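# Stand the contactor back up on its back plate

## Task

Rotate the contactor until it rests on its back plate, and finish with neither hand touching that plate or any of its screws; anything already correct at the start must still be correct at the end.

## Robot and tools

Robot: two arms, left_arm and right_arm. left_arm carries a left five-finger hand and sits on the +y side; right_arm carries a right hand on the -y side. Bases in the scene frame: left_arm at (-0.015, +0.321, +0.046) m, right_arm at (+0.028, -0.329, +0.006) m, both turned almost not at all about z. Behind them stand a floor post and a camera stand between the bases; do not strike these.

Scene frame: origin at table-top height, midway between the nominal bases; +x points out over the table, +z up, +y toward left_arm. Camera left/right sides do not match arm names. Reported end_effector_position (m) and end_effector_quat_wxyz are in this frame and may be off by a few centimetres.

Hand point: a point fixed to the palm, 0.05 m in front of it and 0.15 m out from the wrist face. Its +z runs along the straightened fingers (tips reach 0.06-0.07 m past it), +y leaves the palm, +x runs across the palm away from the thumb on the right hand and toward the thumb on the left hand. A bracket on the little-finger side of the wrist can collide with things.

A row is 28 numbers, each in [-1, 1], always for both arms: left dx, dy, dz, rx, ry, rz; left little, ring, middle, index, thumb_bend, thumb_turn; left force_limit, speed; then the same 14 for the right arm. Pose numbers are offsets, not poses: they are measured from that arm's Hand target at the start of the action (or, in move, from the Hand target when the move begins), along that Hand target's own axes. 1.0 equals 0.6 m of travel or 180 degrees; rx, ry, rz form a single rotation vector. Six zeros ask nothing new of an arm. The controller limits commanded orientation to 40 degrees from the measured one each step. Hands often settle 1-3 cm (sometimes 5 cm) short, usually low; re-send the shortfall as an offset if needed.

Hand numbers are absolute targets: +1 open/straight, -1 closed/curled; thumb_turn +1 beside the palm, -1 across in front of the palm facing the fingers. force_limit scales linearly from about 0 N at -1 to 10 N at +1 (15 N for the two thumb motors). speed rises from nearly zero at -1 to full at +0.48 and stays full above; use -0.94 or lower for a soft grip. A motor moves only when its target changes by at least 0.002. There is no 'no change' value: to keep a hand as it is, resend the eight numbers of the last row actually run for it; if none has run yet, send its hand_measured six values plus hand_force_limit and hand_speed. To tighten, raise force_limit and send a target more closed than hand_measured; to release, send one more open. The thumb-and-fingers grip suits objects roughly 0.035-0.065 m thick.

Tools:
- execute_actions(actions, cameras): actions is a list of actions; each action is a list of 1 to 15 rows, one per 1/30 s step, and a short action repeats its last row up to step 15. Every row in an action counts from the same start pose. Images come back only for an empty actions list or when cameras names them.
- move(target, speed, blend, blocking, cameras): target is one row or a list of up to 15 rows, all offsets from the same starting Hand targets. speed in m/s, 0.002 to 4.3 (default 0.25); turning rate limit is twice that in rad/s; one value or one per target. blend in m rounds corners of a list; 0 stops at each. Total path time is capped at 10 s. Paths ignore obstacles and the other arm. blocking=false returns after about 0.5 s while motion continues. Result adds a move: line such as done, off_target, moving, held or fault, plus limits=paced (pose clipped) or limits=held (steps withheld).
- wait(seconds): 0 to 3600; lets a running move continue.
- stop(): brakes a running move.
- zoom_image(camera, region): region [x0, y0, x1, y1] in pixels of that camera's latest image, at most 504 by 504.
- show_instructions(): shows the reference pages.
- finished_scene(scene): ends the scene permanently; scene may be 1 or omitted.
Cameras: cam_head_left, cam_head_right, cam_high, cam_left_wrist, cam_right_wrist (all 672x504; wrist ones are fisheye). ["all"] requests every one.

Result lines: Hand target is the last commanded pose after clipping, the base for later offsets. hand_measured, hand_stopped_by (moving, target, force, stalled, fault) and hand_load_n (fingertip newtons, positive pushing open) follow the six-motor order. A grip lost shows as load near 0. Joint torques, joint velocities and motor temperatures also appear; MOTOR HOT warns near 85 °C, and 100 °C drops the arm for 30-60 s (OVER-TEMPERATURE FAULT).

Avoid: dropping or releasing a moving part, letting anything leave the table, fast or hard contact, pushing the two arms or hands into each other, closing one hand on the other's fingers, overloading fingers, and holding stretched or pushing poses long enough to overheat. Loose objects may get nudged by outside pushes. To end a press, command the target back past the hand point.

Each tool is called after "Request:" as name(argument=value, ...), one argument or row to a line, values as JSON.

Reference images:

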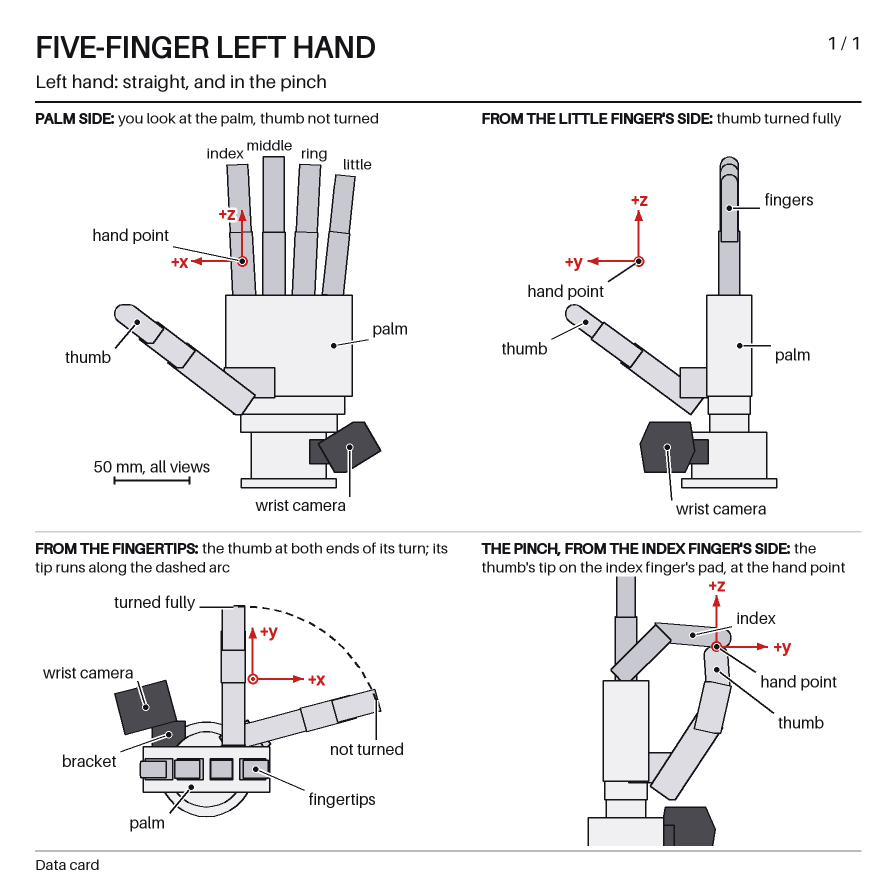

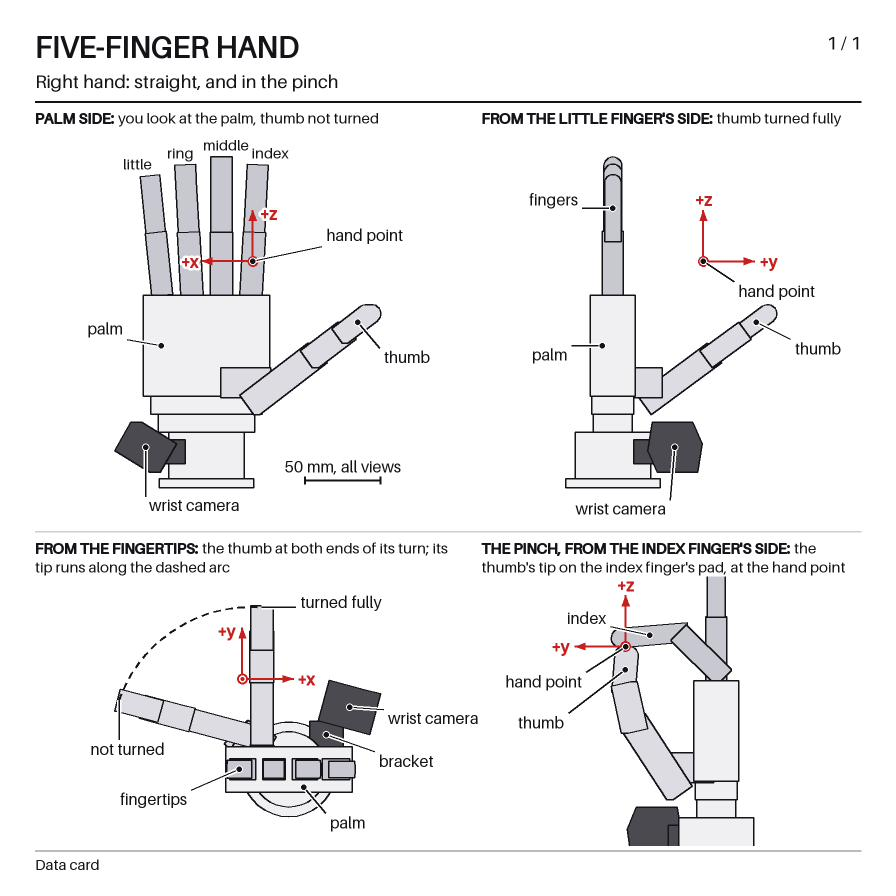

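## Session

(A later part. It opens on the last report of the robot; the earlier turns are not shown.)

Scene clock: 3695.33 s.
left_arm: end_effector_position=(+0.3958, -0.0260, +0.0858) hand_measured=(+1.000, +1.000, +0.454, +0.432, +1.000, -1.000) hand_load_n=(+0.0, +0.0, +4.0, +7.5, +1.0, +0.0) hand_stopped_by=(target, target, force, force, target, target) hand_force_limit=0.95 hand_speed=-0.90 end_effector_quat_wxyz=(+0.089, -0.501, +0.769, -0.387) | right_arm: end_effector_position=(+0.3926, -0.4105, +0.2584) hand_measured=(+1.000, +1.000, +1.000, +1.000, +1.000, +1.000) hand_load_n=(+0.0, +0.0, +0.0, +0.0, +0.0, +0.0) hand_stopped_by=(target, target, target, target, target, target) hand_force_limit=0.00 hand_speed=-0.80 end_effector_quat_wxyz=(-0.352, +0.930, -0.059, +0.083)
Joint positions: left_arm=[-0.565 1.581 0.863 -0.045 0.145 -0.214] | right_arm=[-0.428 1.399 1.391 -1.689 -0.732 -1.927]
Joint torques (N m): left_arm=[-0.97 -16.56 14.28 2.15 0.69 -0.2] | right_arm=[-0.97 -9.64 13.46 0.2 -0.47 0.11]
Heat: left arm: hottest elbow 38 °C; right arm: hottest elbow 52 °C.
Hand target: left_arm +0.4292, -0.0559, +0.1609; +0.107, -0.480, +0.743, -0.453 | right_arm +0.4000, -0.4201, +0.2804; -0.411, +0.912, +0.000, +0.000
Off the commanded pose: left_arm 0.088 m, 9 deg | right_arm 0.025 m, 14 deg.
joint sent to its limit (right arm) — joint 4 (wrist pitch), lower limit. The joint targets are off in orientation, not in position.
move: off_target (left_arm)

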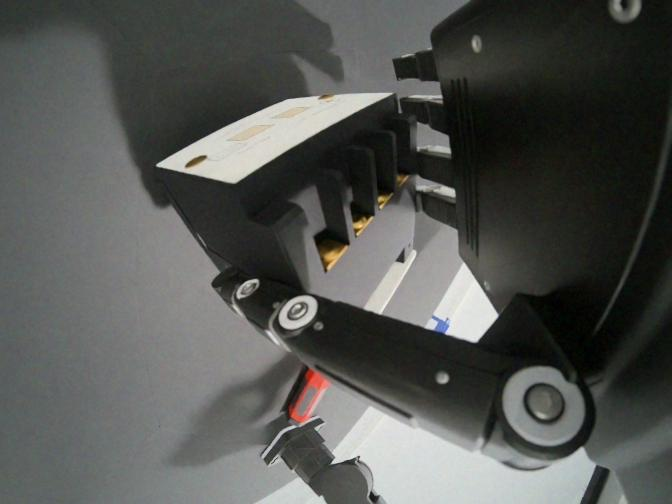

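Request:
move(
  target=[0, 0, 0, 0, 0, 0, 1, 1, -0.35, -0.3, 1, -1, 0.8, -0.93, 0, 0, 0, 0, 0, 0, 1, 1, 1, 1, 1, 1, 0, -0.8],
  speed=0.06,
  cameras=[],
)

Scene clock: 3705.13 s.
left_arm: end_effector_position=(+0.3959, -0.0261, +0.0870) hand_measured=(+1.000, +1.000, +0.378, +0.432, +1.000, -1.000) hand_load_n=(+0.0, +0.0, +9.0, +4.0, +2.0, +1.5) hand_stopped_by=(target, target, force, force, target, target) hand_force_limit=0.80 hand_speed=-0.93 end_effector_quat_wxyz=(+0.089, -0.501, +0.769, -0.388) | right_arm: end_effector_position=(+0.3926, -0.4105, +0.2584) hand_measured=(+1.000, +1.000, +1.000, +1.000, +1.000, +1.000) hand_load_n=(+0.0, +0.0, +0.0, +0.0, +0.0, +0.0) hand_stopped_by=(target, target, target, target, target, target) hand_force_limit=0.00 hand_speed=-0.80 end_effector_quat_wxyz=(-0.352, +0.930, -0.059, +0.083)
Joint positions: left_arm=[-0.565 1.579 0.864 -0.048 0.145 -0.214] | right_arm=[-0.428 1.399 1.391 -1.689 -0.732 -1.927]
Joint torques (N m): left_arm=[-1.2 -16.38 14.23 2.22 0.7 -0.2] | right_arm=[-0.97 -9.7 13.46 0.21 -0.48 0.11]
Heat: left arm: hottest elbow 38 °C; right arm: hottest elbow 52 °C.
Hand target: left_arm +0.4292, -0.0558, +0.1607; +0.107, -0.480, +0.743, -0.453 | right_arm +0.4000, -0.4201, +0.2804; -0.411, +0.912, +0.000, +0.000
Off the commanded pose: left_arm 0.086 m, 9 deg | right_arm 0.025 m, 14 deg.
joint sent to its limit (right arm) — joint 4 (wrist pitch), lower limit. The joint targets are off in orientation, not in position.
move: done

Request:
move(
  target=[0, 0, 0, 0, 0, 0, 1, 1, -0.35, -0.35, 1, -1, 0.6, -0.93, 0, 0, 0, 0, 0, 0, 1, 1, 1, 1, 1, 1, 0, -0.8],
  speed=0.06,
  cameras=["cam_left_wrist"],
)

Scene clock: 3712.83 s.
left_arm: end_effector_position=(+0.3959, -0.0261, +0.0870) hand_measured=(+1.000, +1.000, +0.378, +0.408, +1.000, -1.000) hand_load_n=(+0.0, +0.0, +8.5, +8.5, +2.5, +0.5) hand_stopped_by=(target, target, force, force, target, target) hand_force_limit=0.60 hand_speed=-0.93 end_effector_quat_wxyz=(+0.089, -0.501, +0.769, -0.388) | right_arm: end_effector_position=(+0.3926, -0.4105, +0.2584) hand_measured=(+1.000, +1.000, +1.000, +1.000, +1.000, +1.000) hand_load_n=(+0.0, +0.0, +0.0, +0.0, +0.0, +0.0) hand_stopped_by=(target, target, target, target, target, target) hand_force_limit=0.00 hand_speed=-0.80 end_effector_quat_wxyz=(-0.352, +0.930, -0.059, +0.083)
Joint positions: left_arm=[-0.565 1.579 0.864 -0.048 0.145 -0.214] | right_arm=[-0.428 1.399 1.391 -1.689 -0.732 -1.927]
Joint torques (N m): left_arm=[-1.14 -16.15 14.24 2.26 0.7 -0.18] | right_arm=[-0.97 -9.7 13.46 0.21 -0.48 0.11]
Heat: left arm: hottest elbow 39 °C; right arm: hottest elbow 52 °C.
Hand target: left_arm +0.4292, -0.0558, +0.1607; +0.107, -0.480, +0.743, -0.453 | right_arm +0.4000, -0.4201, +0.2804; -0.411, +0.912, +0.000, +0.000
Off the commanded pose: left_arm 0.086 m, 9 deg | right_arm 0.025 m, 14 deg.
joint sent to its limit (right arm) — joint 4 (wrist pitch), lower limit. The joint targets are off in orientation, not in position.
move: done

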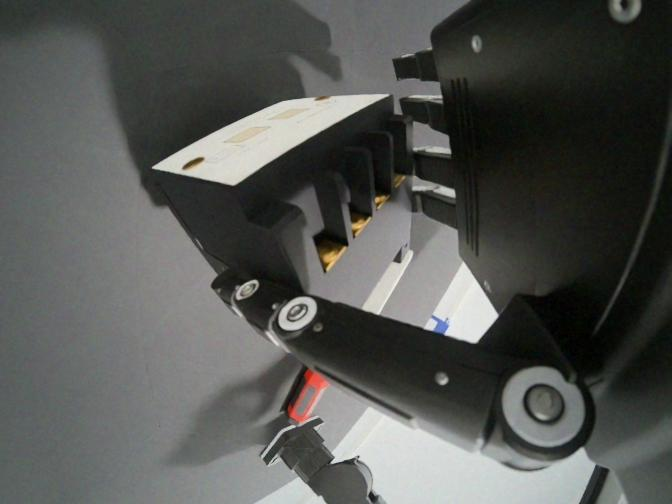

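Request:
move(
  target=[0.0322, -0.1042, -0.0217, 0.018, 0.0062, 0, 1, 1, -0.35, -0.35, 1, -1, 0.6, -0.93, 0, 0, 0, 0, 0, 0, 1, 1, 1, 1, 1, 1, 0, -0.8],
  speed=0.06,
  cameras=["cam_left_wrist", "cam_high"],
)

Scene clock: 3726.80 s.
left_arm: end_effector_position=(+0.4067, -0.0336, +0.1190) hand_measured=(+1.000, +1.000, +0.378, +0.408, +1.000, -1.000) hand_load_n=(+0.0, +0.0, +8.5, +8.5, +2.0, +0.0) hand_stopped_by=(target, target, force, force, target, target) hand_force_limit=0.60 hand_speed=-0.93 end_effector_quat_wxyz=(+0.088, -0.499, +0.769, -0.389) | right_arm: end_effector_position=(+0.3926, -0.4105, +0.2584) hand_measured=(+1.000, +1.000, +1.000, +1.000, +1.000, +1.000) hand_load_n=(+0.0, +0.0, +0.0, +0.0, +0.0, +0.0) hand_stopped_by=(target, target, target, target, target, target) hand_force_limit=0.00 hand_speed=-0.80 end_effector_quat_wxyz=(-0.352, +0.930, -0.059, +0.083)
Joint positions: left_arm=[-0.565 1.552 0.936 -0.146 0.149 -0.214] | right_arm=[-0.428 1.399 1.391 -1.689 -0.732 -1.927]
Joint torques (N m): left_arm=[-1.14 -18.02 17.21 2.8 0.85 -0.29] | right_arm=[-0.97 -9.7 13.46 0.21 -0.47 0.11]
Heat: left arm: hottest elbow 41 °C; right arm: hottest elbow 52 °C.
Hand target: left_arm +0.4501, -0.0722, +0.2221; +0.114, -0.473, +0.731, -0.478 | right_arm +0.4000, -0.4201, +0.2804; -0.411, +0.912, +0.000, +0.000
Off the commanded pose: left_arm 0.118 m, 12 deg | right_arm 0.025 m, 14 deg.
joint sent to its limit (right arm) — joint 4 (wrist pitch), lower limit. The joint targets are off in orientation, not in position.
move: off_target (left_arm)
Images, in order (width x height): cam_high 672x504, cam_left_wrist 672x504.

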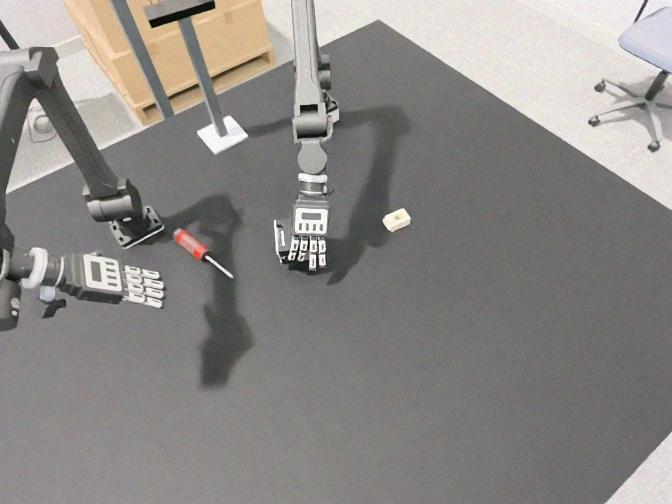

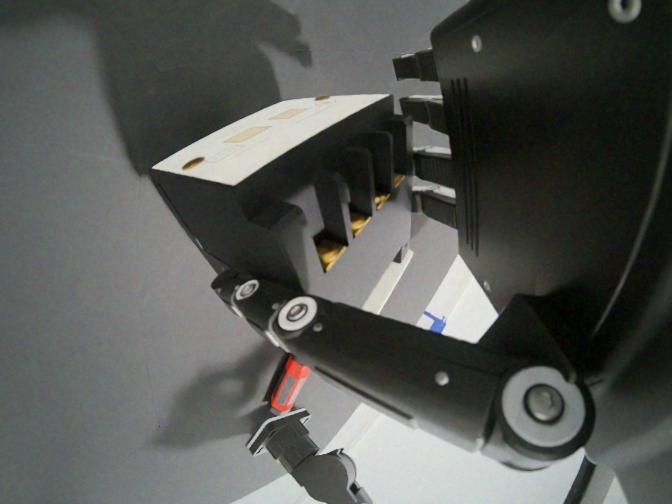

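Request:
move(
  target=[-0.0055, 0.0285, 0.0076, 0.0104, -0.0893, 0.1063, 1, 1, -0.35, -0.35, 1, -1, 0.6, -0.93, 0, 0, 0, 0, 0, 0, 1, 1, 1, 1, 1, 1, 0, -0.8],
  speed=0.08,
  cameras=["cam_left_wrist"],
)

Scene clock: 3777.57 s.
left_arm: end_effector_position=(+0.4027, -0.0302, +0.1057) hand_measured=(+1.000, +1.000, +0.378, +0.408, +1.000, -1.000) hand_load_n=(+0.0, +0.0, +8.0, +9.0, +2.0, +2.5) hand_stopped_by=(target, target, force, force, target, target) hand_force_limit=0.60 hand_speed=-0.93 end_effector_quat_wxyz=(+0.262, -0.421, +0.813, -0.306) | right_arm: end_effector_position=(+0.3926, -0.4105, +0.2584) hand_measured=(+1.000, +1.000, +1.000, +1.000, +1.000, +1.000) hand_load_n=(+0.0, -0.5, +0.0, +0.0, -0.5, +0.0) hand_stopped_by=(target, target, target, target, target, target) hand_force_limit=0.00 hand_speed=-0.80 end_effector_quat_wxyz=(-0.352, +0.930, -0.059, +0.083)
Joint positions: left_arm=[-0.728 1.549 0.936 -0.159 -0.254 -0.009] | right_arm=[-0.428 1.399 1.391 -1.689 -0.732 -1.927]
Joint torques (N m): left_arm=[-1.14 -18.2 16.2 3.36 -0.47 0.12] | right_arm=[-0.97 -9.7 13.46 0.21 -0.47 0.11]
Motor temperatures (°C): left_arm=[31 36 44 30 29 31] | right_arm=[28 31 52 28 32 28]
Heat: left arm: hottest elbow 44 °C; right arm: hottest elbow 52 °C.
Hand target: left_arm +0.4448, -0.0705, +0.2050; +0.300, -0.405, +0.769, -0.394 | right_arm +0.4000, -0.4201, +0.2804; -0.411, +0.912, +0.000, +0.000
Off the commanded pose: left_arm 0.115 m, 12 deg | right_arm 0.025 m, 14 deg.
joint sent to its limit (right arm) — joint 4 (wrist pitch), lower limit. The joint targets are off in orientation, not in position.
move: off_target (left_arm)

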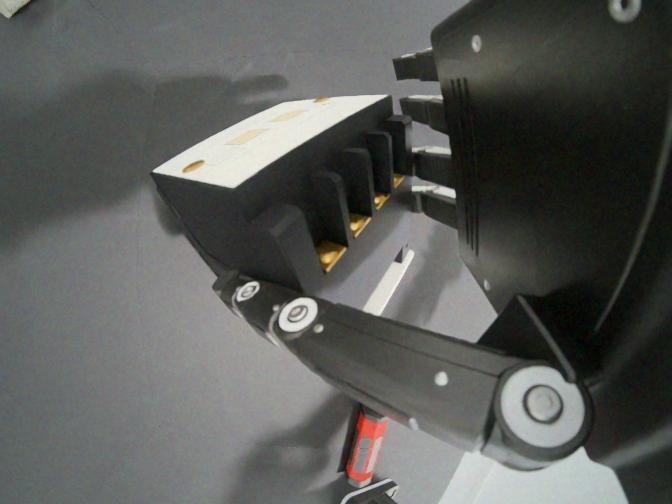

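Request:
move(
  target=[-0.0005, -0.0047, -0.0150, -0.0003, -0.0832, 0.0975, 1, 1, -0.35, -0.35, 1, -1, 0.6, -0.93, 0, 0, 0, 0, 0, 0, 1, 1, 1, 1, 1, 1, 0, -0.8],
  speed=0.08,
  cameras=["cam_left_wrist"],
)

Scene clock: 3821.97 s.
left_arm: end_effector_position=(+0.4011, -0.0275, +0.1319) hand_measured=(+1.000, +1.000, +0.378, +0.408, +1.000, -1.000) hand_load_n=(+0.0, +0.0, +7.0, +10.0, +2.0, +4.5) hand_stopped_by=(target, target, force, force, target, target) hand_force_limit=0.60 hand_speed=-0.93 end_effector_quat_wxyz=(+0.416, -0.335, +0.815, -0.224) | right_arm: end_effector_position=(+0.3926, -0.4105, +0.2584) hand_measured=(+1.000, +1.000, +1.000, +1.000, +1.000, +1.000) hand_load_n=(+0.0, +0.0, -0.5, +0.0, +0.0, +0.0) hand_stopped_by=(target, target, target, target, target, target) hand_force_limit=0.00 hand_speed=-0.80 end_effector_quat_wxyz=(-0.352, +0.930, -0.059, +0.083)
Joint positions: left_arm=[-0.873 1.551 0.963 -0.159 -0.622 0.191] | right_arm=[-0.428 1.399 1.391 -1.689 -0.732 -1.927]
Joint torques (N m): left_arm=[-1.38 -14.92 17.2 3.4 -1.46 0.48] | right_arm=[-0.97 -9.64 13.46 0.2 -0.47 0.11]
Heat: left arm: hottest elbow 46 °C; right arm: hottest elbow 52 °C.
Hand target: left_arm +0.4390, -0.0679, +0.2121; +0.453, -0.331, +0.776, -0.288 | right_arm +0.4000, -0.4201, +0.2804; -0.411, +0.912, +0.000, +0.000
Off the commanded pose: left_arm 0.097 m, 10 deg | right_arm 0.025 m, 14 deg.
joint sent to its limit (right arm) — joint 4 (wrist pitch), lower limit. The joint targets are off in orientation, not in position.
move: off_target (left_arm)

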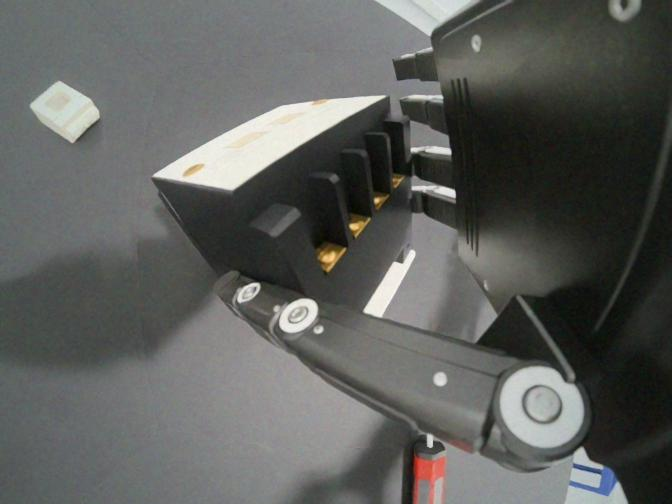

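Request:
move(
  target=[0.0247, 0.0453, 0.0045, -0.0033, -0.0790, 0.1002, 1, 1, -0.35, -0.35, 1, -1, 0.6, -0.93, 0, 0, 0, 0, 0, 0, 1, 1, 1, 1, 1, 1, 0, -0.8],
  speed=0.08,
  cameras=["cam_left_wrist"],
)

Scene clock: 3858.97 s.
left_arm: end_effector_position=(+0.4043, -0.0319, +0.1177) hand_measured=(+1.000, +1.000, +0.378, +0.408, +1.000, -1.000) hand_load_n=(+0.0, +0.0, +6.5, +10.5, +2.0, +7.0) hand_stopped_by=(target, target, force, force, target, target) hand_force_limit=0.60 hand_speed=-0.93 end_effector_quat_wxyz=(+0.548, -0.238, +0.792, -0.127) | right_arm: end_effector_position=(+0.3926, -0.4105, +0.2584) hand_measured=(+1.000, +1.000, +1.000, +1.000, +1.000, +1.000) hand_load_n=(+0.0, +0.5, +0.0, +0.0, +0.0, +0.0) hand_stopped_by=(target, target, target, target, target, target) hand_force_limit=0.00 hand_speed=-0.80 end_effector_quat_wxyz=(-0.352, +0.930, -0.059, +0.083)
Joint positions: left_arm=[-0.985 1.697 0.963 0.06 -0.942 0.477] | right_arm=[-0.428 1.399 1.391 -1.689 -0.732 -1.927]
Joint torques (N m): left_arm=[-1.2 -15.79 13.97 3.81 -1.99 0.74] | right_arm=[-1.03 -9.7 13.46 0.21 -0.47 0.11]
Motor temperatures (°C): left_arm=[31 35 49 30 31 31] | right_arm=[28 31 52 28 32 28]
Heat: left arm: hottest elbow 49 °C; right arm: hottest elbow 52 °C.
Hand target: left_arm +0.4290, -0.0632, +0.1828; +0.583, -0.241, +0.758, -0.166 | right_arm +0.4000, -0.4201, +0.2804; -0.411, +0.912, +0.000, +0.000
Off the commanded pose: left_arm 0.076 m, 7 deg | right_arm 0.025 m, 14 deg.
joint sent to its limit (right arm) — joint 4 (wrist pitch), lower limit. The joint targets are off in orientation, not in position.
move: off_target (left_arm)

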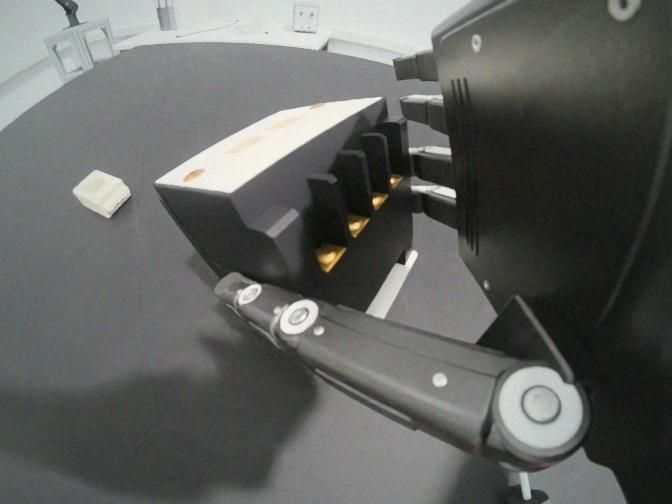

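Request:
move(
  target=[0, 0, 0, 0, 0, 0, 1, 1, -0.4, -0.35, 1, -1, 0.65, -0.93, 0, 0, 0, 0, 0, 0, 1, 1, 1, 1, 1, 1, 0, -0.8],
  speed=0.08,
  cameras=["cam_head_left", "cam_high"],
)

Scene clock: 3875.07 s.
left_arm: end_effector_position=(+0.4045, -0.0321, +0.1180) hand_measured=(+1.000, +1.000, +0.362, +0.408, +1.000, -1.000) hand_load_n=(+0.0, +0.0, +8.5, +9.5, +2.0, +8.0) hand_stopped_by=(target, target, force, force, target, target) hand_force_limit=0.65 hand_speed=-0.93 end_effector_quat_wxyz=(+0.548, -0.238, +0.792, -0.127) | right_arm: end_effector_position=(+0.3926, -0.4105, +0.2584) hand_measured=(+1.000, +1.000, +1.000, +1.000, +1.000, +1.000) hand_load_n=(+0.0, +0.0, +0.0, +0.0, +0.0, +0.0) hand_stopped_by=(target, target, target, target, target, target) hand_force_limit=0.00 hand_speed=-0.80 end_effector_quat_wxyz=(-0.352, +0.930, -0.059, +0.083)
Joint positions: left_arm=[-0.985 1.697 0.963 0.062 -0.942 0.479] | right_arm=[-0.428 1.399 1.391 -1.689 -0.732 -1.927]
Joint torques (N m): left_arm=[-1.32 -15.91 13.96 3.82 -1.97 0.76] | right_arm=[-0.97 -9.7 13.46 0.21 -0.47 0.11]
Heat: left arm: hottest elbow 47 °C; right arm: hottest elbow 52 °C.
Hand target: left_arm +0.4290, -0.0632, +0.1828; +0.583, -0.241, +0.758, -0.166 | right_arm +0.4000, -0.4201, +0.2804; -0.411, +0.912, +0.000, +0.000
Off the commanded pose: left_arm 0.076 m, 7 deg | right_arm 0.025 m, 14 deg.
joint sent to its limit (right arm) — joint 4 (wrist pitch), lower limit. The joint targets are off in orientation, not in position.
move: done

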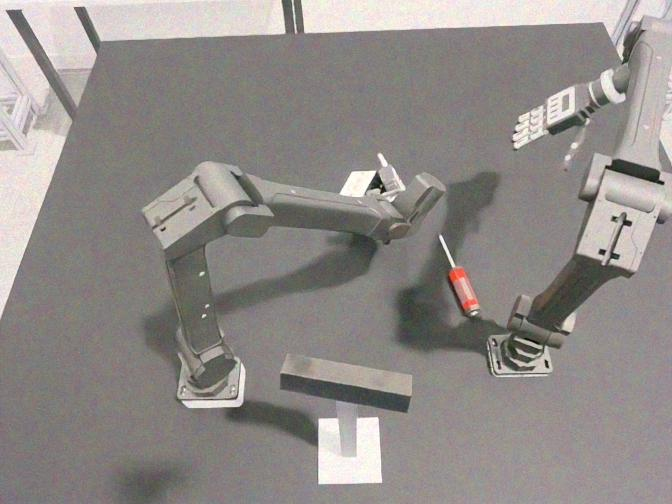

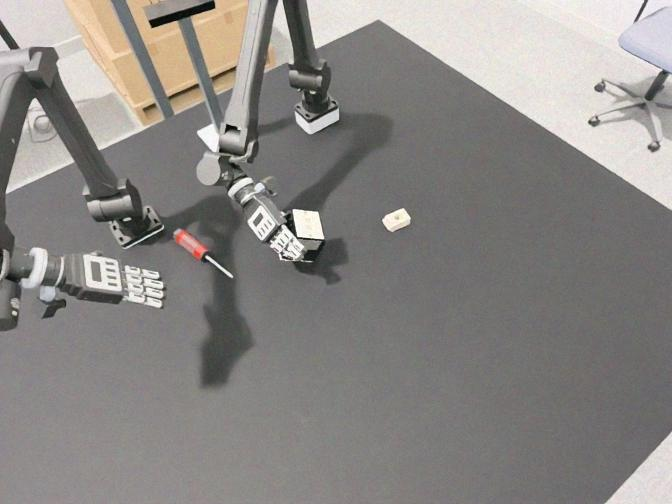

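Request:
move(
  target=[0.0077, 0.0320, -0.0159, -0.0090, -0.0310, 0.0579, 1, 1, -0.4, -0.35, 1, -1, 0.65, -0.93, 0, 0, 0, 0, 0, 0, 1, 1, 1, 1, 1, 1, 0, -0.8],
  speed=0.08,
  cameras=["cam_left_wrist"],
)

Scene clock: 3907.53 s.
left_arm: end_effector_position=(+0.4025, -0.0311, +0.1201) hand_measured=(+1.000, +1.000, +0.362, +0.408, +1.000, -1.000) hand_load_n=(+0.0, +0.0, +8.5, +10.0, +2.0, +8.5) hand_stopped_by=(target, target, force, force, target, target) hand_force_limit=0.65 hand_speed=-0.93 end_effector_quat_wxyz=(+0.599, -0.189, +0.775, -0.072) | right_arm: end_effector_position=(+0.3926, -0.4105, +0.2584) hand_measured=(+1.000, +1.000, +1.000, +1.000, +1.000, +1.000) hand_load_n=(+0.0, +0.0, +0.0, +0.0, +0.0, +0.0) hand_stopped_by=(target, target, target, target, target, target) hand_force_limit=0.00 hand_speed=-0.80 end_effector_quat_wxyz=(-0.352, +0.930, -0.059, +0.083)
Joint positions: left_arm=[-1.025 1.759 0.963 0.191 -1.07 0.667] | right_arm=[-0.428 1.399 1.391 -1.689 -0.732 -1.927]
Joint torques (N m): left_arm=[-1.38 -16.09 11.25 3.58 -2.03 0.87] | right_arm=[-0.97 -9.7 13.46 0.21 -0.47 0.11]
Heat: left arm: hottest elbow 46 °C; right arm: hottest elbow 52 °C.
Hand target: left_arm +0.4156, -0.0499, +0.1716; +0.628, -0.187, +0.750, -0.090 | right_arm +0.4000, -0.4201, +0.2804; -0.411, +0.912, +0.000, +0.000
Off the commanded pose: left_arm 0.056 m, 5 deg | right_arm 0.025 m, 14 deg.
joint sent to its limit (right arm) — joint 4 (wrist pitch), lower limit. The joint targets are off in orientation, not in position.
move: off_target (left_arm)

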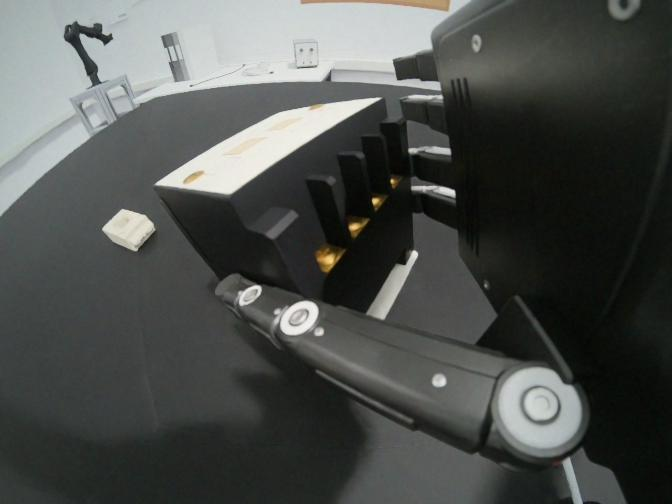

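Request:
move(
  target=[0.0198, 0.0337, -0.0147, -0.0092, -0.0312, 0.0578, 1, 1, -0.4, -0.35, 1, -1, 0.65, -0.93, 0, 0, 0, 0, 0, 0, 1, 1, 1, 1, 1, 1, 0, -0.8],
  speed=0.08,
  cameras=["cam_left_wrist", "cam_head_left", "cam_high"],
)

Scene clock: 3926.50 s.
left_arm: end_effector_position=(+0.3977, -0.0286, +0.1157) hand_measured=(+1.000, +1.000, +0.362, +0.408, +1.000, -1.000) hand_load_n=(+0.0, +0.0, +8.5, +8.0, +2.0, +9.5) hand_stopped_by=(target, target, force, force, target, target) hand_force_limit=0.65 hand_speed=-0.93 end_effector_quat_wxyz=(+0.645, -0.136, +0.752, -0.011) | right_arm: end_effector_position=(+0.3926, -0.4105, +0.2584) hand_measured=(+1.000, +1.000, +1.000, +1.000, +1.000, +1.000) hand_load_n=(+0.0, +0.0, +0.0, +0.0, +0.0, +0.0) hand_stopped_by=(target, target, target, target, target, target) hand_force_limit=0.00 hand_speed=-0.80 end_effector_quat_wxyz=(-0.352, +0.930, -0.059, +0.083)
Joint positions: left_arm=[-1.059 1.847 0.946 0.432 -1.188 0.937] | right_arm=[-0.428 1.399 1.391 -1.689 -0.732 -1.927]
Joint torques (N m): left_arm=[-1.26 -16.5 8.32 3.48 -1.72 0.92] | right_arm=[-0.97 -9.7 13.46 0.21 -0.48 0.11]
Motor temperatures (°C): left_arm=[31 35 44 31 35 32] | right_arm=[28 31 52 28 32 28]
Heat: left arm: hottest elbow 44 °C; right arm: hottest elbow 52 °C.
Hand target: left_arm +0.4019, -0.0372, +0.1549; +0.667, -0.132, +0.733, -0.012 | right_arm +0.4000, -0.4201, +0.2804; -0.411, +0.912, +0.000, +0.000
Off the commanded pose: left_arm 0.040 m, 3 deg | right_arm 0.025 m, 14 deg.
joint sent to its limit (right arm) — joint 4 (wrist pitch), lower limit. The joint targets are off in orientation, not in position.
move: off_target (left_arm)
Images, in order (width x height): cam_head_left 672x504, cam_high 672x504, cam_left_wrist 672x504.

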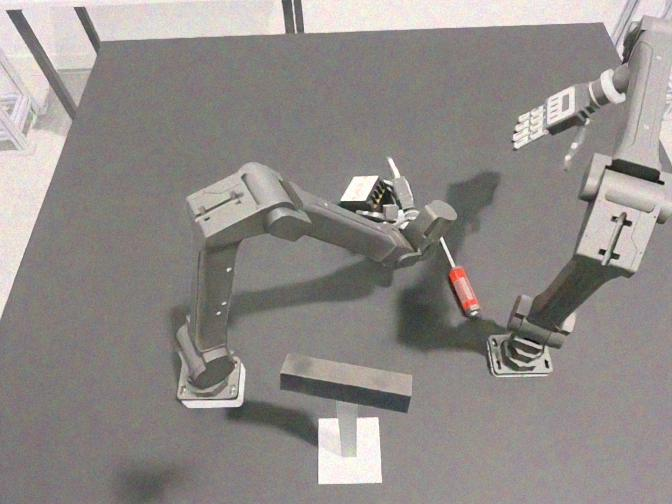

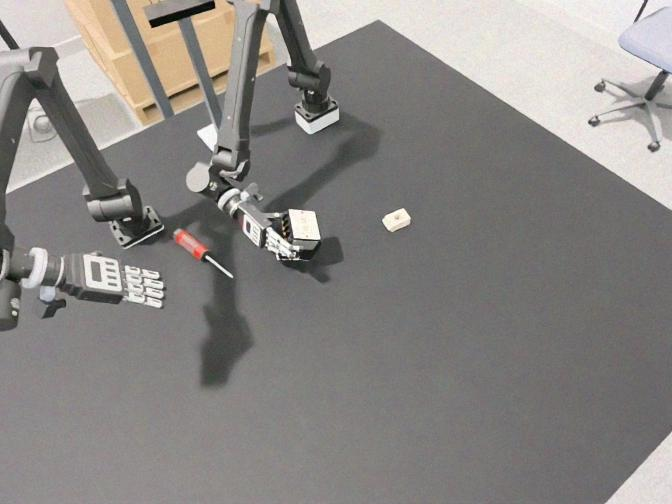

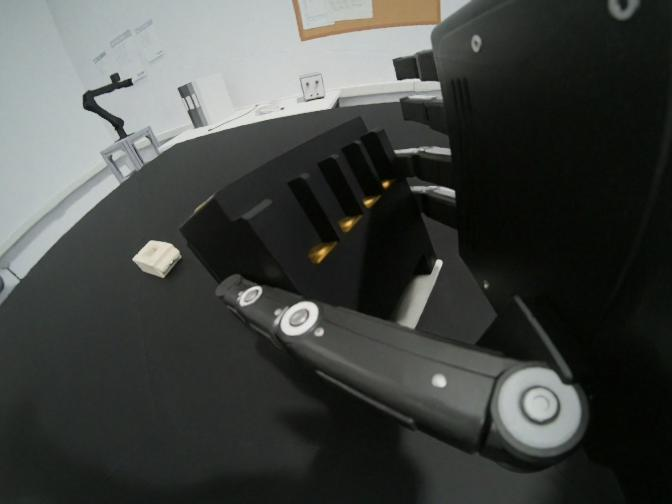

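Request:
move(
  target=[0.0487, 0.0097, 0.0055, 0, 0, 0, 1, 1, -0.4, -0.35, 1, -1, 0.65, -0.93, 0, 0, 0, 0, 0, 0, 1, 1, 1, 1, 1, 1, 0, -0.8],
  speed=0.06,
  cameras=["cam_left_wrist"],
)

Scene clock: 3948.33 s.
left_arm: end_effector_position=(+0.3969, -0.0270, +0.0852) hand_measured=(+1.000, +1.000, +0.362, +0.408, +1.000, -1.000) hand_load_n=(-0.5, +0.0, +8.5, +7.5, +2.5, +9.0) hand_stopped_by=(target, target, force, force, target, target) hand_force_limit=0.65 hand_speed=-0.93 end_effector_quat_wxyz=(+0.646, -0.135, +0.752, -0.009) | right_arm: end_effector_position=(+0.3926, -0.4105, +0.2584) hand_measured=(+1.000, +1.000, +1.000, +1.000, +1.000, +1.000) hand_load_n=(-0.5, +0.0, +0.0, +0.0, +0.0, +0.0) hand_stopped_by=(target, target, target, target, target, target) hand_force_limit=0.00 hand_speed=-0.80 end_effector_quat_wxyz=(-0.352, +0.930, -0.059, +0.083)
Joint positions: left_arm=[-1.06 1.917 0.934 0.52 -1.19 0.943] | right_arm=[-0.428 1.399 1.391 -1.689 -0.732 -1.927]
Joint torques (N m): left_arm=[-1.2 -17.32 7.66 3.48 -1.6 0.9] | right_arm=[-0.97 -9.7 13.46 0.21 -0.47 0.11]
Heat: left arm: hottest elbow 42 °C; right arm: hottest elbow 52 °C.
Hand target: left_arm +0.4019, -0.0372, +0.1250; +0.667, -0.132, +0.733, -0.013 | right_arm +0.4000, -0.4201, +0.2804; -0.411, +0.912, +0.000, +0.000
Off the commanded pose: left_arm 0.041 m, 3 deg | right_arm 0.025 m, 14 deg.
joint sent to its limit (right arm) — joint 4 (wrist pitch), lower limit. The joint targets are off in orientation, not in position.
move: off_target (left_arm)

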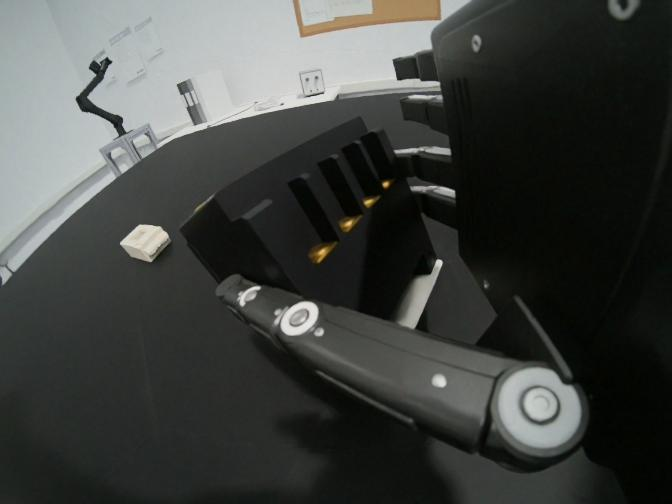

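Request:
move(
  target=[0.0211, 0.0042, 0.0024, 0, 0, 0, 1, 1, -0.4, -0.35, 1, -1, 0.65, -0.93, 0, 0, 0, 0, 0, 0, 1, 1, 1, 1, 1, 1, 0, -0.8],
  speed=0.04,
  cameras=["cam_left_wrist"],
)

Scene clock: 3956.00 s.
left_arm: end_effector_position=(+0.3982, -0.0281, +0.0831) hand_measured=(+1.000, +1.000, +0.362, +0.408, +1.000, -1.000) hand_load_n=(+0.0, +0.0, +8.5, +7.5, +2.5, +8.5) hand_stopped_by=(target, target, force, force, target, target) hand_force_limit=0.65 hand_speed=-0.93 end_effector_quat_wxyz=(+0.650, -0.136, +0.748, -0.011) | right_arm: end_effector_position=(+0.3926, -0.4105, +0.2584) hand_measured=(+1.000, +1.000, +1.000, +1.000, +1.000, +1.000) hand_load_n=(+0.0, +0.0, +0.0, +0.0, +0.0, +0.0) hand_stopped_by=(target, target, target, target, target, target) hand_force_limit=0.00 hand_speed=-0.80 end_effector_quat_wxyz=(-0.352, +0.930, -0.059, +0.083)
Joint positions: left_arm=[-1.06 1.932 0.934 0.563 -1.195 0.964] | right_arm=[-0.428 1.399 1.391 -1.689 -0.732 -1.927]
Joint torques (N m): left_arm=[-1.38 -16.09 7.28 3.32 -1.36 0.76] | right_arm=[-0.97 -9.7 13.46 0.21 -0.47 0.11]
Heat: left arm: hottest elbow 42 °C; right arm: hottest elbow 52 °C.
Hand target: left_arm +0.4019, -0.0372, +0.1120; +0.667, -0.132, +0.733, -0.012 | right_arm +0.4000, -0.4201, +0.2804; -0.411, +0.912, +0.000, +0.000
Off the commanded pose: left_arm 0.031 m, 3 deg | right_arm 0.025 m, 14 deg.
joint sent to its limit (right arm) — joint 4 (wrist pitch), lower limit. The joint targets are off in orientation, not in position.
move: off_target (left_arm)

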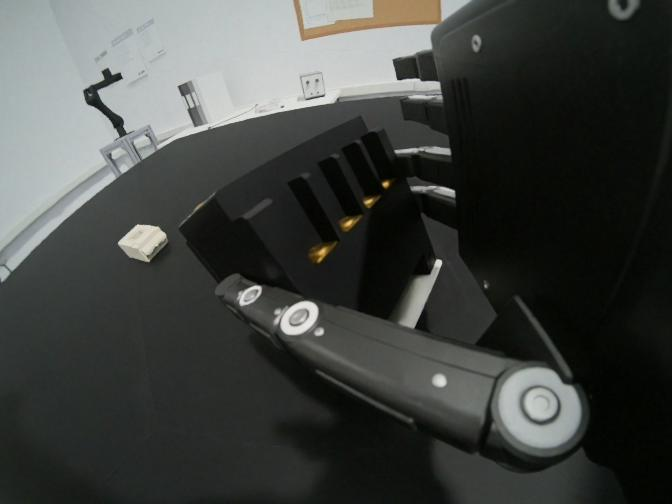

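Request:
execute_actions(
  actions=[],
  cameras=["cam_high", "cam_head_right"],
)

Request:
zoom_image(
  camera="cam_high",
  region=[220, 160, 370, 290],
)

Request:
zoom_image(
  camera="cam_head_right",
  region=[260, 130, 420, 250],
)

Scene clock: 3964.30 s.
left_arm: end_effector_position=(+0.3982, -0.0281, +0.0831) hand_measured=(+1.000, +1.000, +0.362, +0.408, +1.000, -1.000) hand_load_n=(+0.0, +0.0, +8.5, +7.5, +2.0, +8.5) hand_stopped_by=(target, target, force, force, target, target) hand_force_limit=0.65 hand_speed=-0.93 end_effector_quat_wxyz=(+0.650, -0.136, +0.748, -0.011) | right_arm: end_effector_position=(+0.3926, -0.4105, +0.2584) hand_measured=(+1.000, +1.000, +1.000, +1.000, +1.000, +1.000) hand_load_n=(-0.5, +0.0, +0.0, +0.0, +0.0, +0.0) hand_stopped_by=(target, target, target, target, target, target) hand_force_limit=0.00 hand_speed=-0.80 end_effector_quat_wxyz=(-0.352, +0.930, -0.059, +0.083)
Joint positions: left_arm=[-1.06 1.932 0.934 0.563 -1.195 0.964] | right_arm=[-0.428 1.399 1.391 -1.689 -0.732 -1.927]
Joint velocities: within noise
Joint torques (N m): left_arm=[-1.2 -15.91 7.32 3.32 -1.36 0.77] | right_arm=[-0.97 -9.7 13.45 0.2 -0.47 0.11]
Motor temperatures (°C): left_arm=[31 35 42 31 34 32] | right_arm=[28 31 52 28 32 28]
Heat: left arm: hottest elbow 42 °C; right arm: hottest elbow 52 °C.
Hand target: left_arm +0.4019, -0.0372, +0.1120; +0.667, -0.132, +0.733, -0.012 | right_arm +0.4000, -0.4201, +0.2804; -0.411, +0.912, +0.000, +0.000
Off the commanded pose: left_arm 0.031 m, 3 deg | right_arm 0.025 m, 14 deg.
Images, in order (width x height): cam_head_right 672x504, cam_high 672x504.

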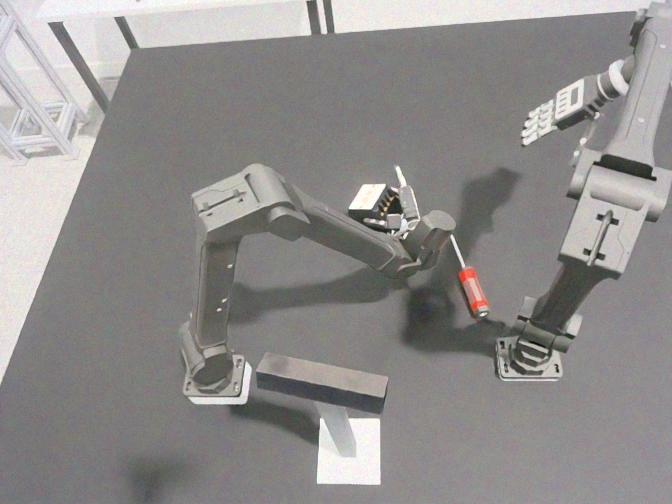

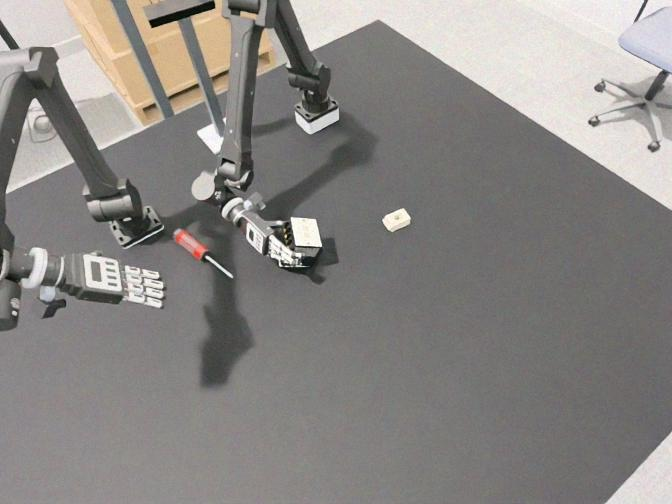

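Scaled by 3.360 from the camera's image (finer frame: 960x720).

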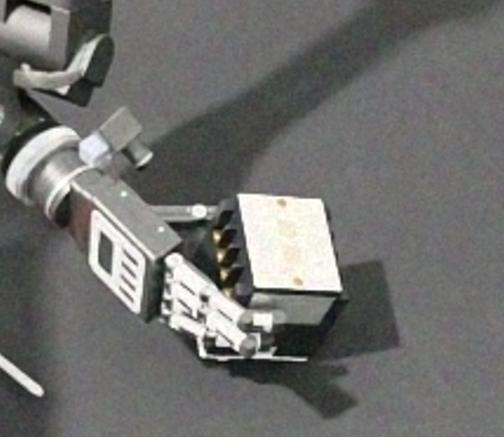

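Scaled by 3.150 from the camera's image (finer frame: 960x720).

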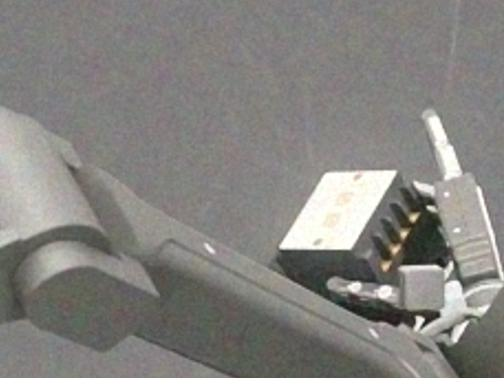

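Request:
move(
  target=[0.0195, 0.0039, 0.0022, 0, 0, 0, 1, 1, -0.4, -0.35, 1, -1, 0.65, -0.93, 0, 0, 0, 0, 0, 0, 1, 1, 1, 1, 1, 1, 0, -0.8],
  speed=0.04,
  cameras=["cam_left_wrist"],
)

Scene clock: 3973.70 s.
left_arm: end_effector_position=(+0.3995, -0.0286, +0.0812) hand_measured=(+1.000, +1.000, +0.362, +0.408, +1.000, -1.000) hand_load_n=(+0.0, +0.0, +9.0, +7.0, +2.5, +7.5) hand_stopped_by=(target, target, force, force, target, target) hand_force_limit=0.65 hand_speed=-0.93 end_effector_quat_wxyz=(+0.655, -0.137, +0.743, -0.011) | right_arm: end_effector_position=(+0.3926, -0.4105, +0.2584) hand_measured=(+1.000, +1.000, +1.000, +1.000, +1.000, +1.000) hand_load_n=(+0.0, +0.0, +0.0, +0.0, +0.0, +0.0) hand_stopped_by=(target, target, target, target, target, target) hand_force_limit=0.00 hand_speed=-0.80 end_effector_quat_wxyz=(-0.352, +0.930, -0.059, +0.083)
Joint positions: left_arm=[-1.06 1.948 0.934 0.611 -1.202 0.992] | right_arm=[-0.428 1.399 1.391 -1.689 -0.732 -1.927]
Joint torques (N m): left_arm=[-1.14 -14.74 6.99 3.1 -0.95 0.57] | right_arm=[-0.97 -9.7 13.46 0.21 -0.47 0.11]
Heat: left arm: hottest elbow 41 °C; right arm: hottest elbow 52 °C.
Hand target: left_arm +0.4020, -0.0371, +0.0999; +0.667, -0.132, +0.733, -0.012 | right_arm +0.4000, -0.4201, +0.2804; -0.411, +0.912, +0.000, +0.000
Off the commanded pose: left_arm 0.021 m, 2 deg | right_arm 0.025 m, 14 deg.
joint sent to its limit (right arm) — joint 4 (wrist pitch), lower limit. The joint targets are off in orientation, not in position.
move: off_target (left_arm)

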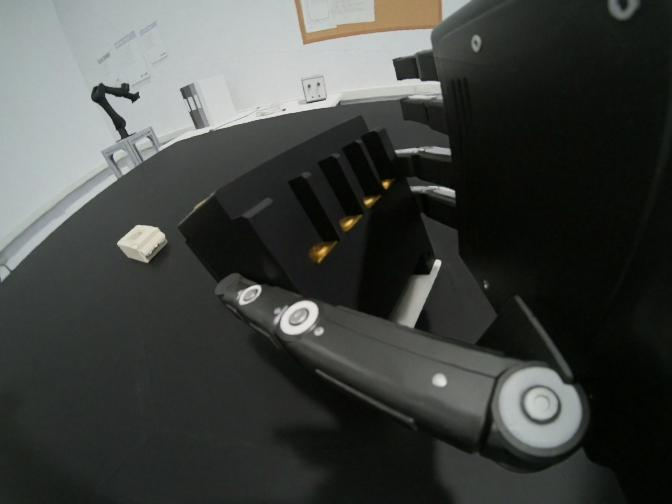

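Request:
move(
  target=[0.0195, 0.0039, 0.0022, 0, 0, 0, 1, 1, -0.4, -0.35, 1, -1, 0.65, -0.93, 0, 0, 0, 0, 0, 0, 1, 1, 1, 1, 1, 1, 0, -0.8],
  speed=0.04,
  cameras=["cam_left_wrist"],
)

Scene clock: 3989.30 s.
left_arm: end_effector_position=(+0.4000, -0.0293, +0.0792) hand_measured=(+1.000, +1.000, +0.362, +0.408, +1.000, -1.000) hand_load_n=(+0.0, +0.0, +9.0, +6.5, +2.0, +6.5) hand_stopped_by=(target, target, force, force, target, target) hand_force_limit=0.65 hand_speed=-0.93 end_effector_quat_wxyz=(+0.660, -0.137, +0.739, -0.011) | right_arm: end_effector_position=(+0.3926, -0.4105, +0.2584) hand_measured=(+1.000, +1.000, +1.000, +1.000, +1.000, +1.000) hand_load_n=(+0.0, +0.0, +0.0, +0.0, +0.0, +0.0) hand_stopped_by=(target, target, target, target, target, target) hand_force_limit=0.00 hand_speed=-0.80 end_effector_quat_wxyz=(-0.352, +0.930, -0.059, +0.083)
Joint positions: left_arm=[-1.061 1.964 0.934 0.658 -1.21 1.021] | right_arm=[-0.428 1.399 1.391 -1.689 -0.732 -1.927]
Joint torques (N m): left_arm=[-1.2 -13.57 6.74 2.82 -0.56 0.4] | right_arm=[-0.97 -9.7 13.45 0.23 -0.47 0.11]
Heat: left arm: hottest elbow 40 °C; right arm: hottest elbow 52 °C.
Hand target: left_arm +0.4019, -0.0372, +0.0880; +0.667, -0.132, +0.733, -0.013 | right_arm +0.4000, -0.4201, +0.2804; -0.411, +0.912, +0.000, +0.000
Off the commanded pose: left_arm 0.012 m, 1 deg | right_arm 0.025 m, 14 deg.
joint sent to its limit (right arm) — joint 4 (wrist pitch), lower limit. The joint targets are off in orientation, not in position.
move: off_target (left_arm)

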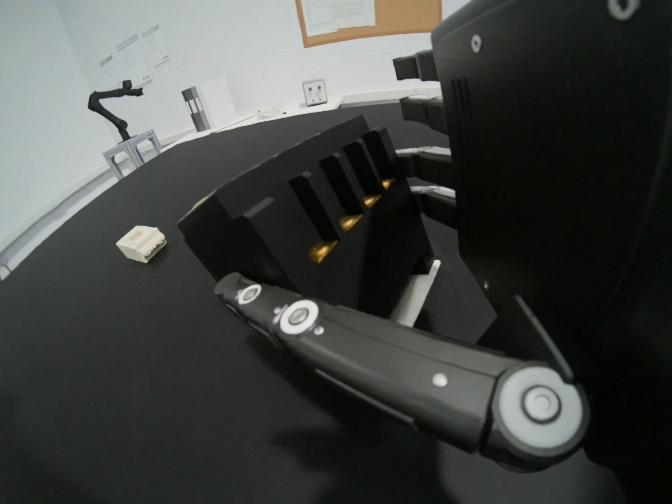

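Request:
move(
  target=[0, 0, 0, 0, 0, 0, 1, 1, 0.39, 0.43, 1, -1, 0.65, -0.93, 0, 0, 0, 0, 0, 0, 1, 1, 1, 1, 1, 1, 0, -0.8],
  speed=0.04,
  cameras=["cam_left_wrist"],
)

Scene clock: 4002.37 s.
left_arm: end_effector_position=(+0.4001, -0.0293, +0.0788) hand_measured=(+1.000, +1.000, +0.392, +0.430, +1.000, -1.000) hand_load_n=(+0.0, +0.0, +5.0, +5.0, +1.5, +5.5) hand_stopped_by=(target, target, target, target, target, target) hand_force_limit=0.65 hand_speed=-0.93 end_effector_quat_wxyz=(+0.660, -0.137, +0.738, -0.011) | right_arm: end_effector_position=(+0.3926, -0.4105, +0.2584) hand_measured=(+1.000, +1.000, +1.000, +1.000, +1.000, +1.000) hand_load_n=(+0.0, +0.0, +0.0, +0.0, +0.0, -0.5) hand_stopped_by=(target, target, target, target, target, target) hand_force_limit=0.00 hand_speed=-0.80 end_effector_quat_wxyz=(-0.352, +0.930, -0.059, +0.083)
Joint positions: left_arm=[-1.061 1.966 0.934 0.662 -1.21 1.024] | right_arm=[-0.428 1.399 1.391 -1.689 -0.732 -1.927]
Joint torques (N m): left_arm=[-1.2 -13.74 6.68 2.89 -0.56 0.39] | right_arm=[-0.91 -9.64 13.46 0.21 -0.47 0.11]
Heat: left arm: hottest elbow 40 °C; right arm: hottest elbow 52 °C.
Hand target: left_arm +0.4019, -0.0372, +0.0879; +0.667, -0.132, +0.733, -0.012 | right_arm +0.4000, -0.4201, +0.2804; -0.411, +0.912, +0.000, +0.000
Off the commanded pose: left_arm 0.012 m, 1 deg | right_arm 0.025 m, 14 deg.
joint sent to its limit (right arm) — joint 4 (wrist pitch), lower limit. The joint targets are off in orientation, not in position.
move: done

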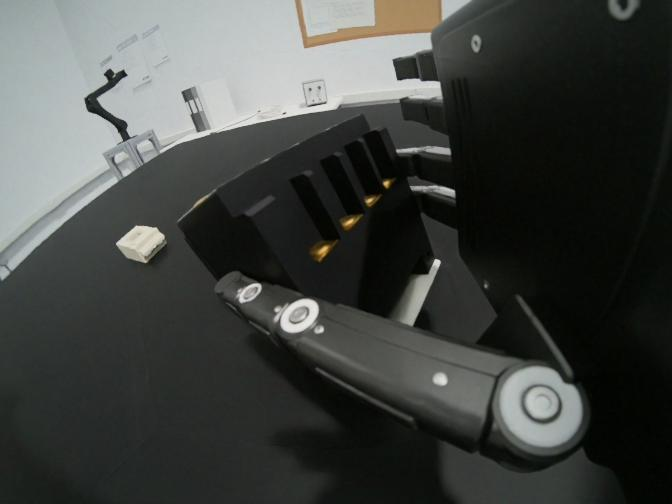

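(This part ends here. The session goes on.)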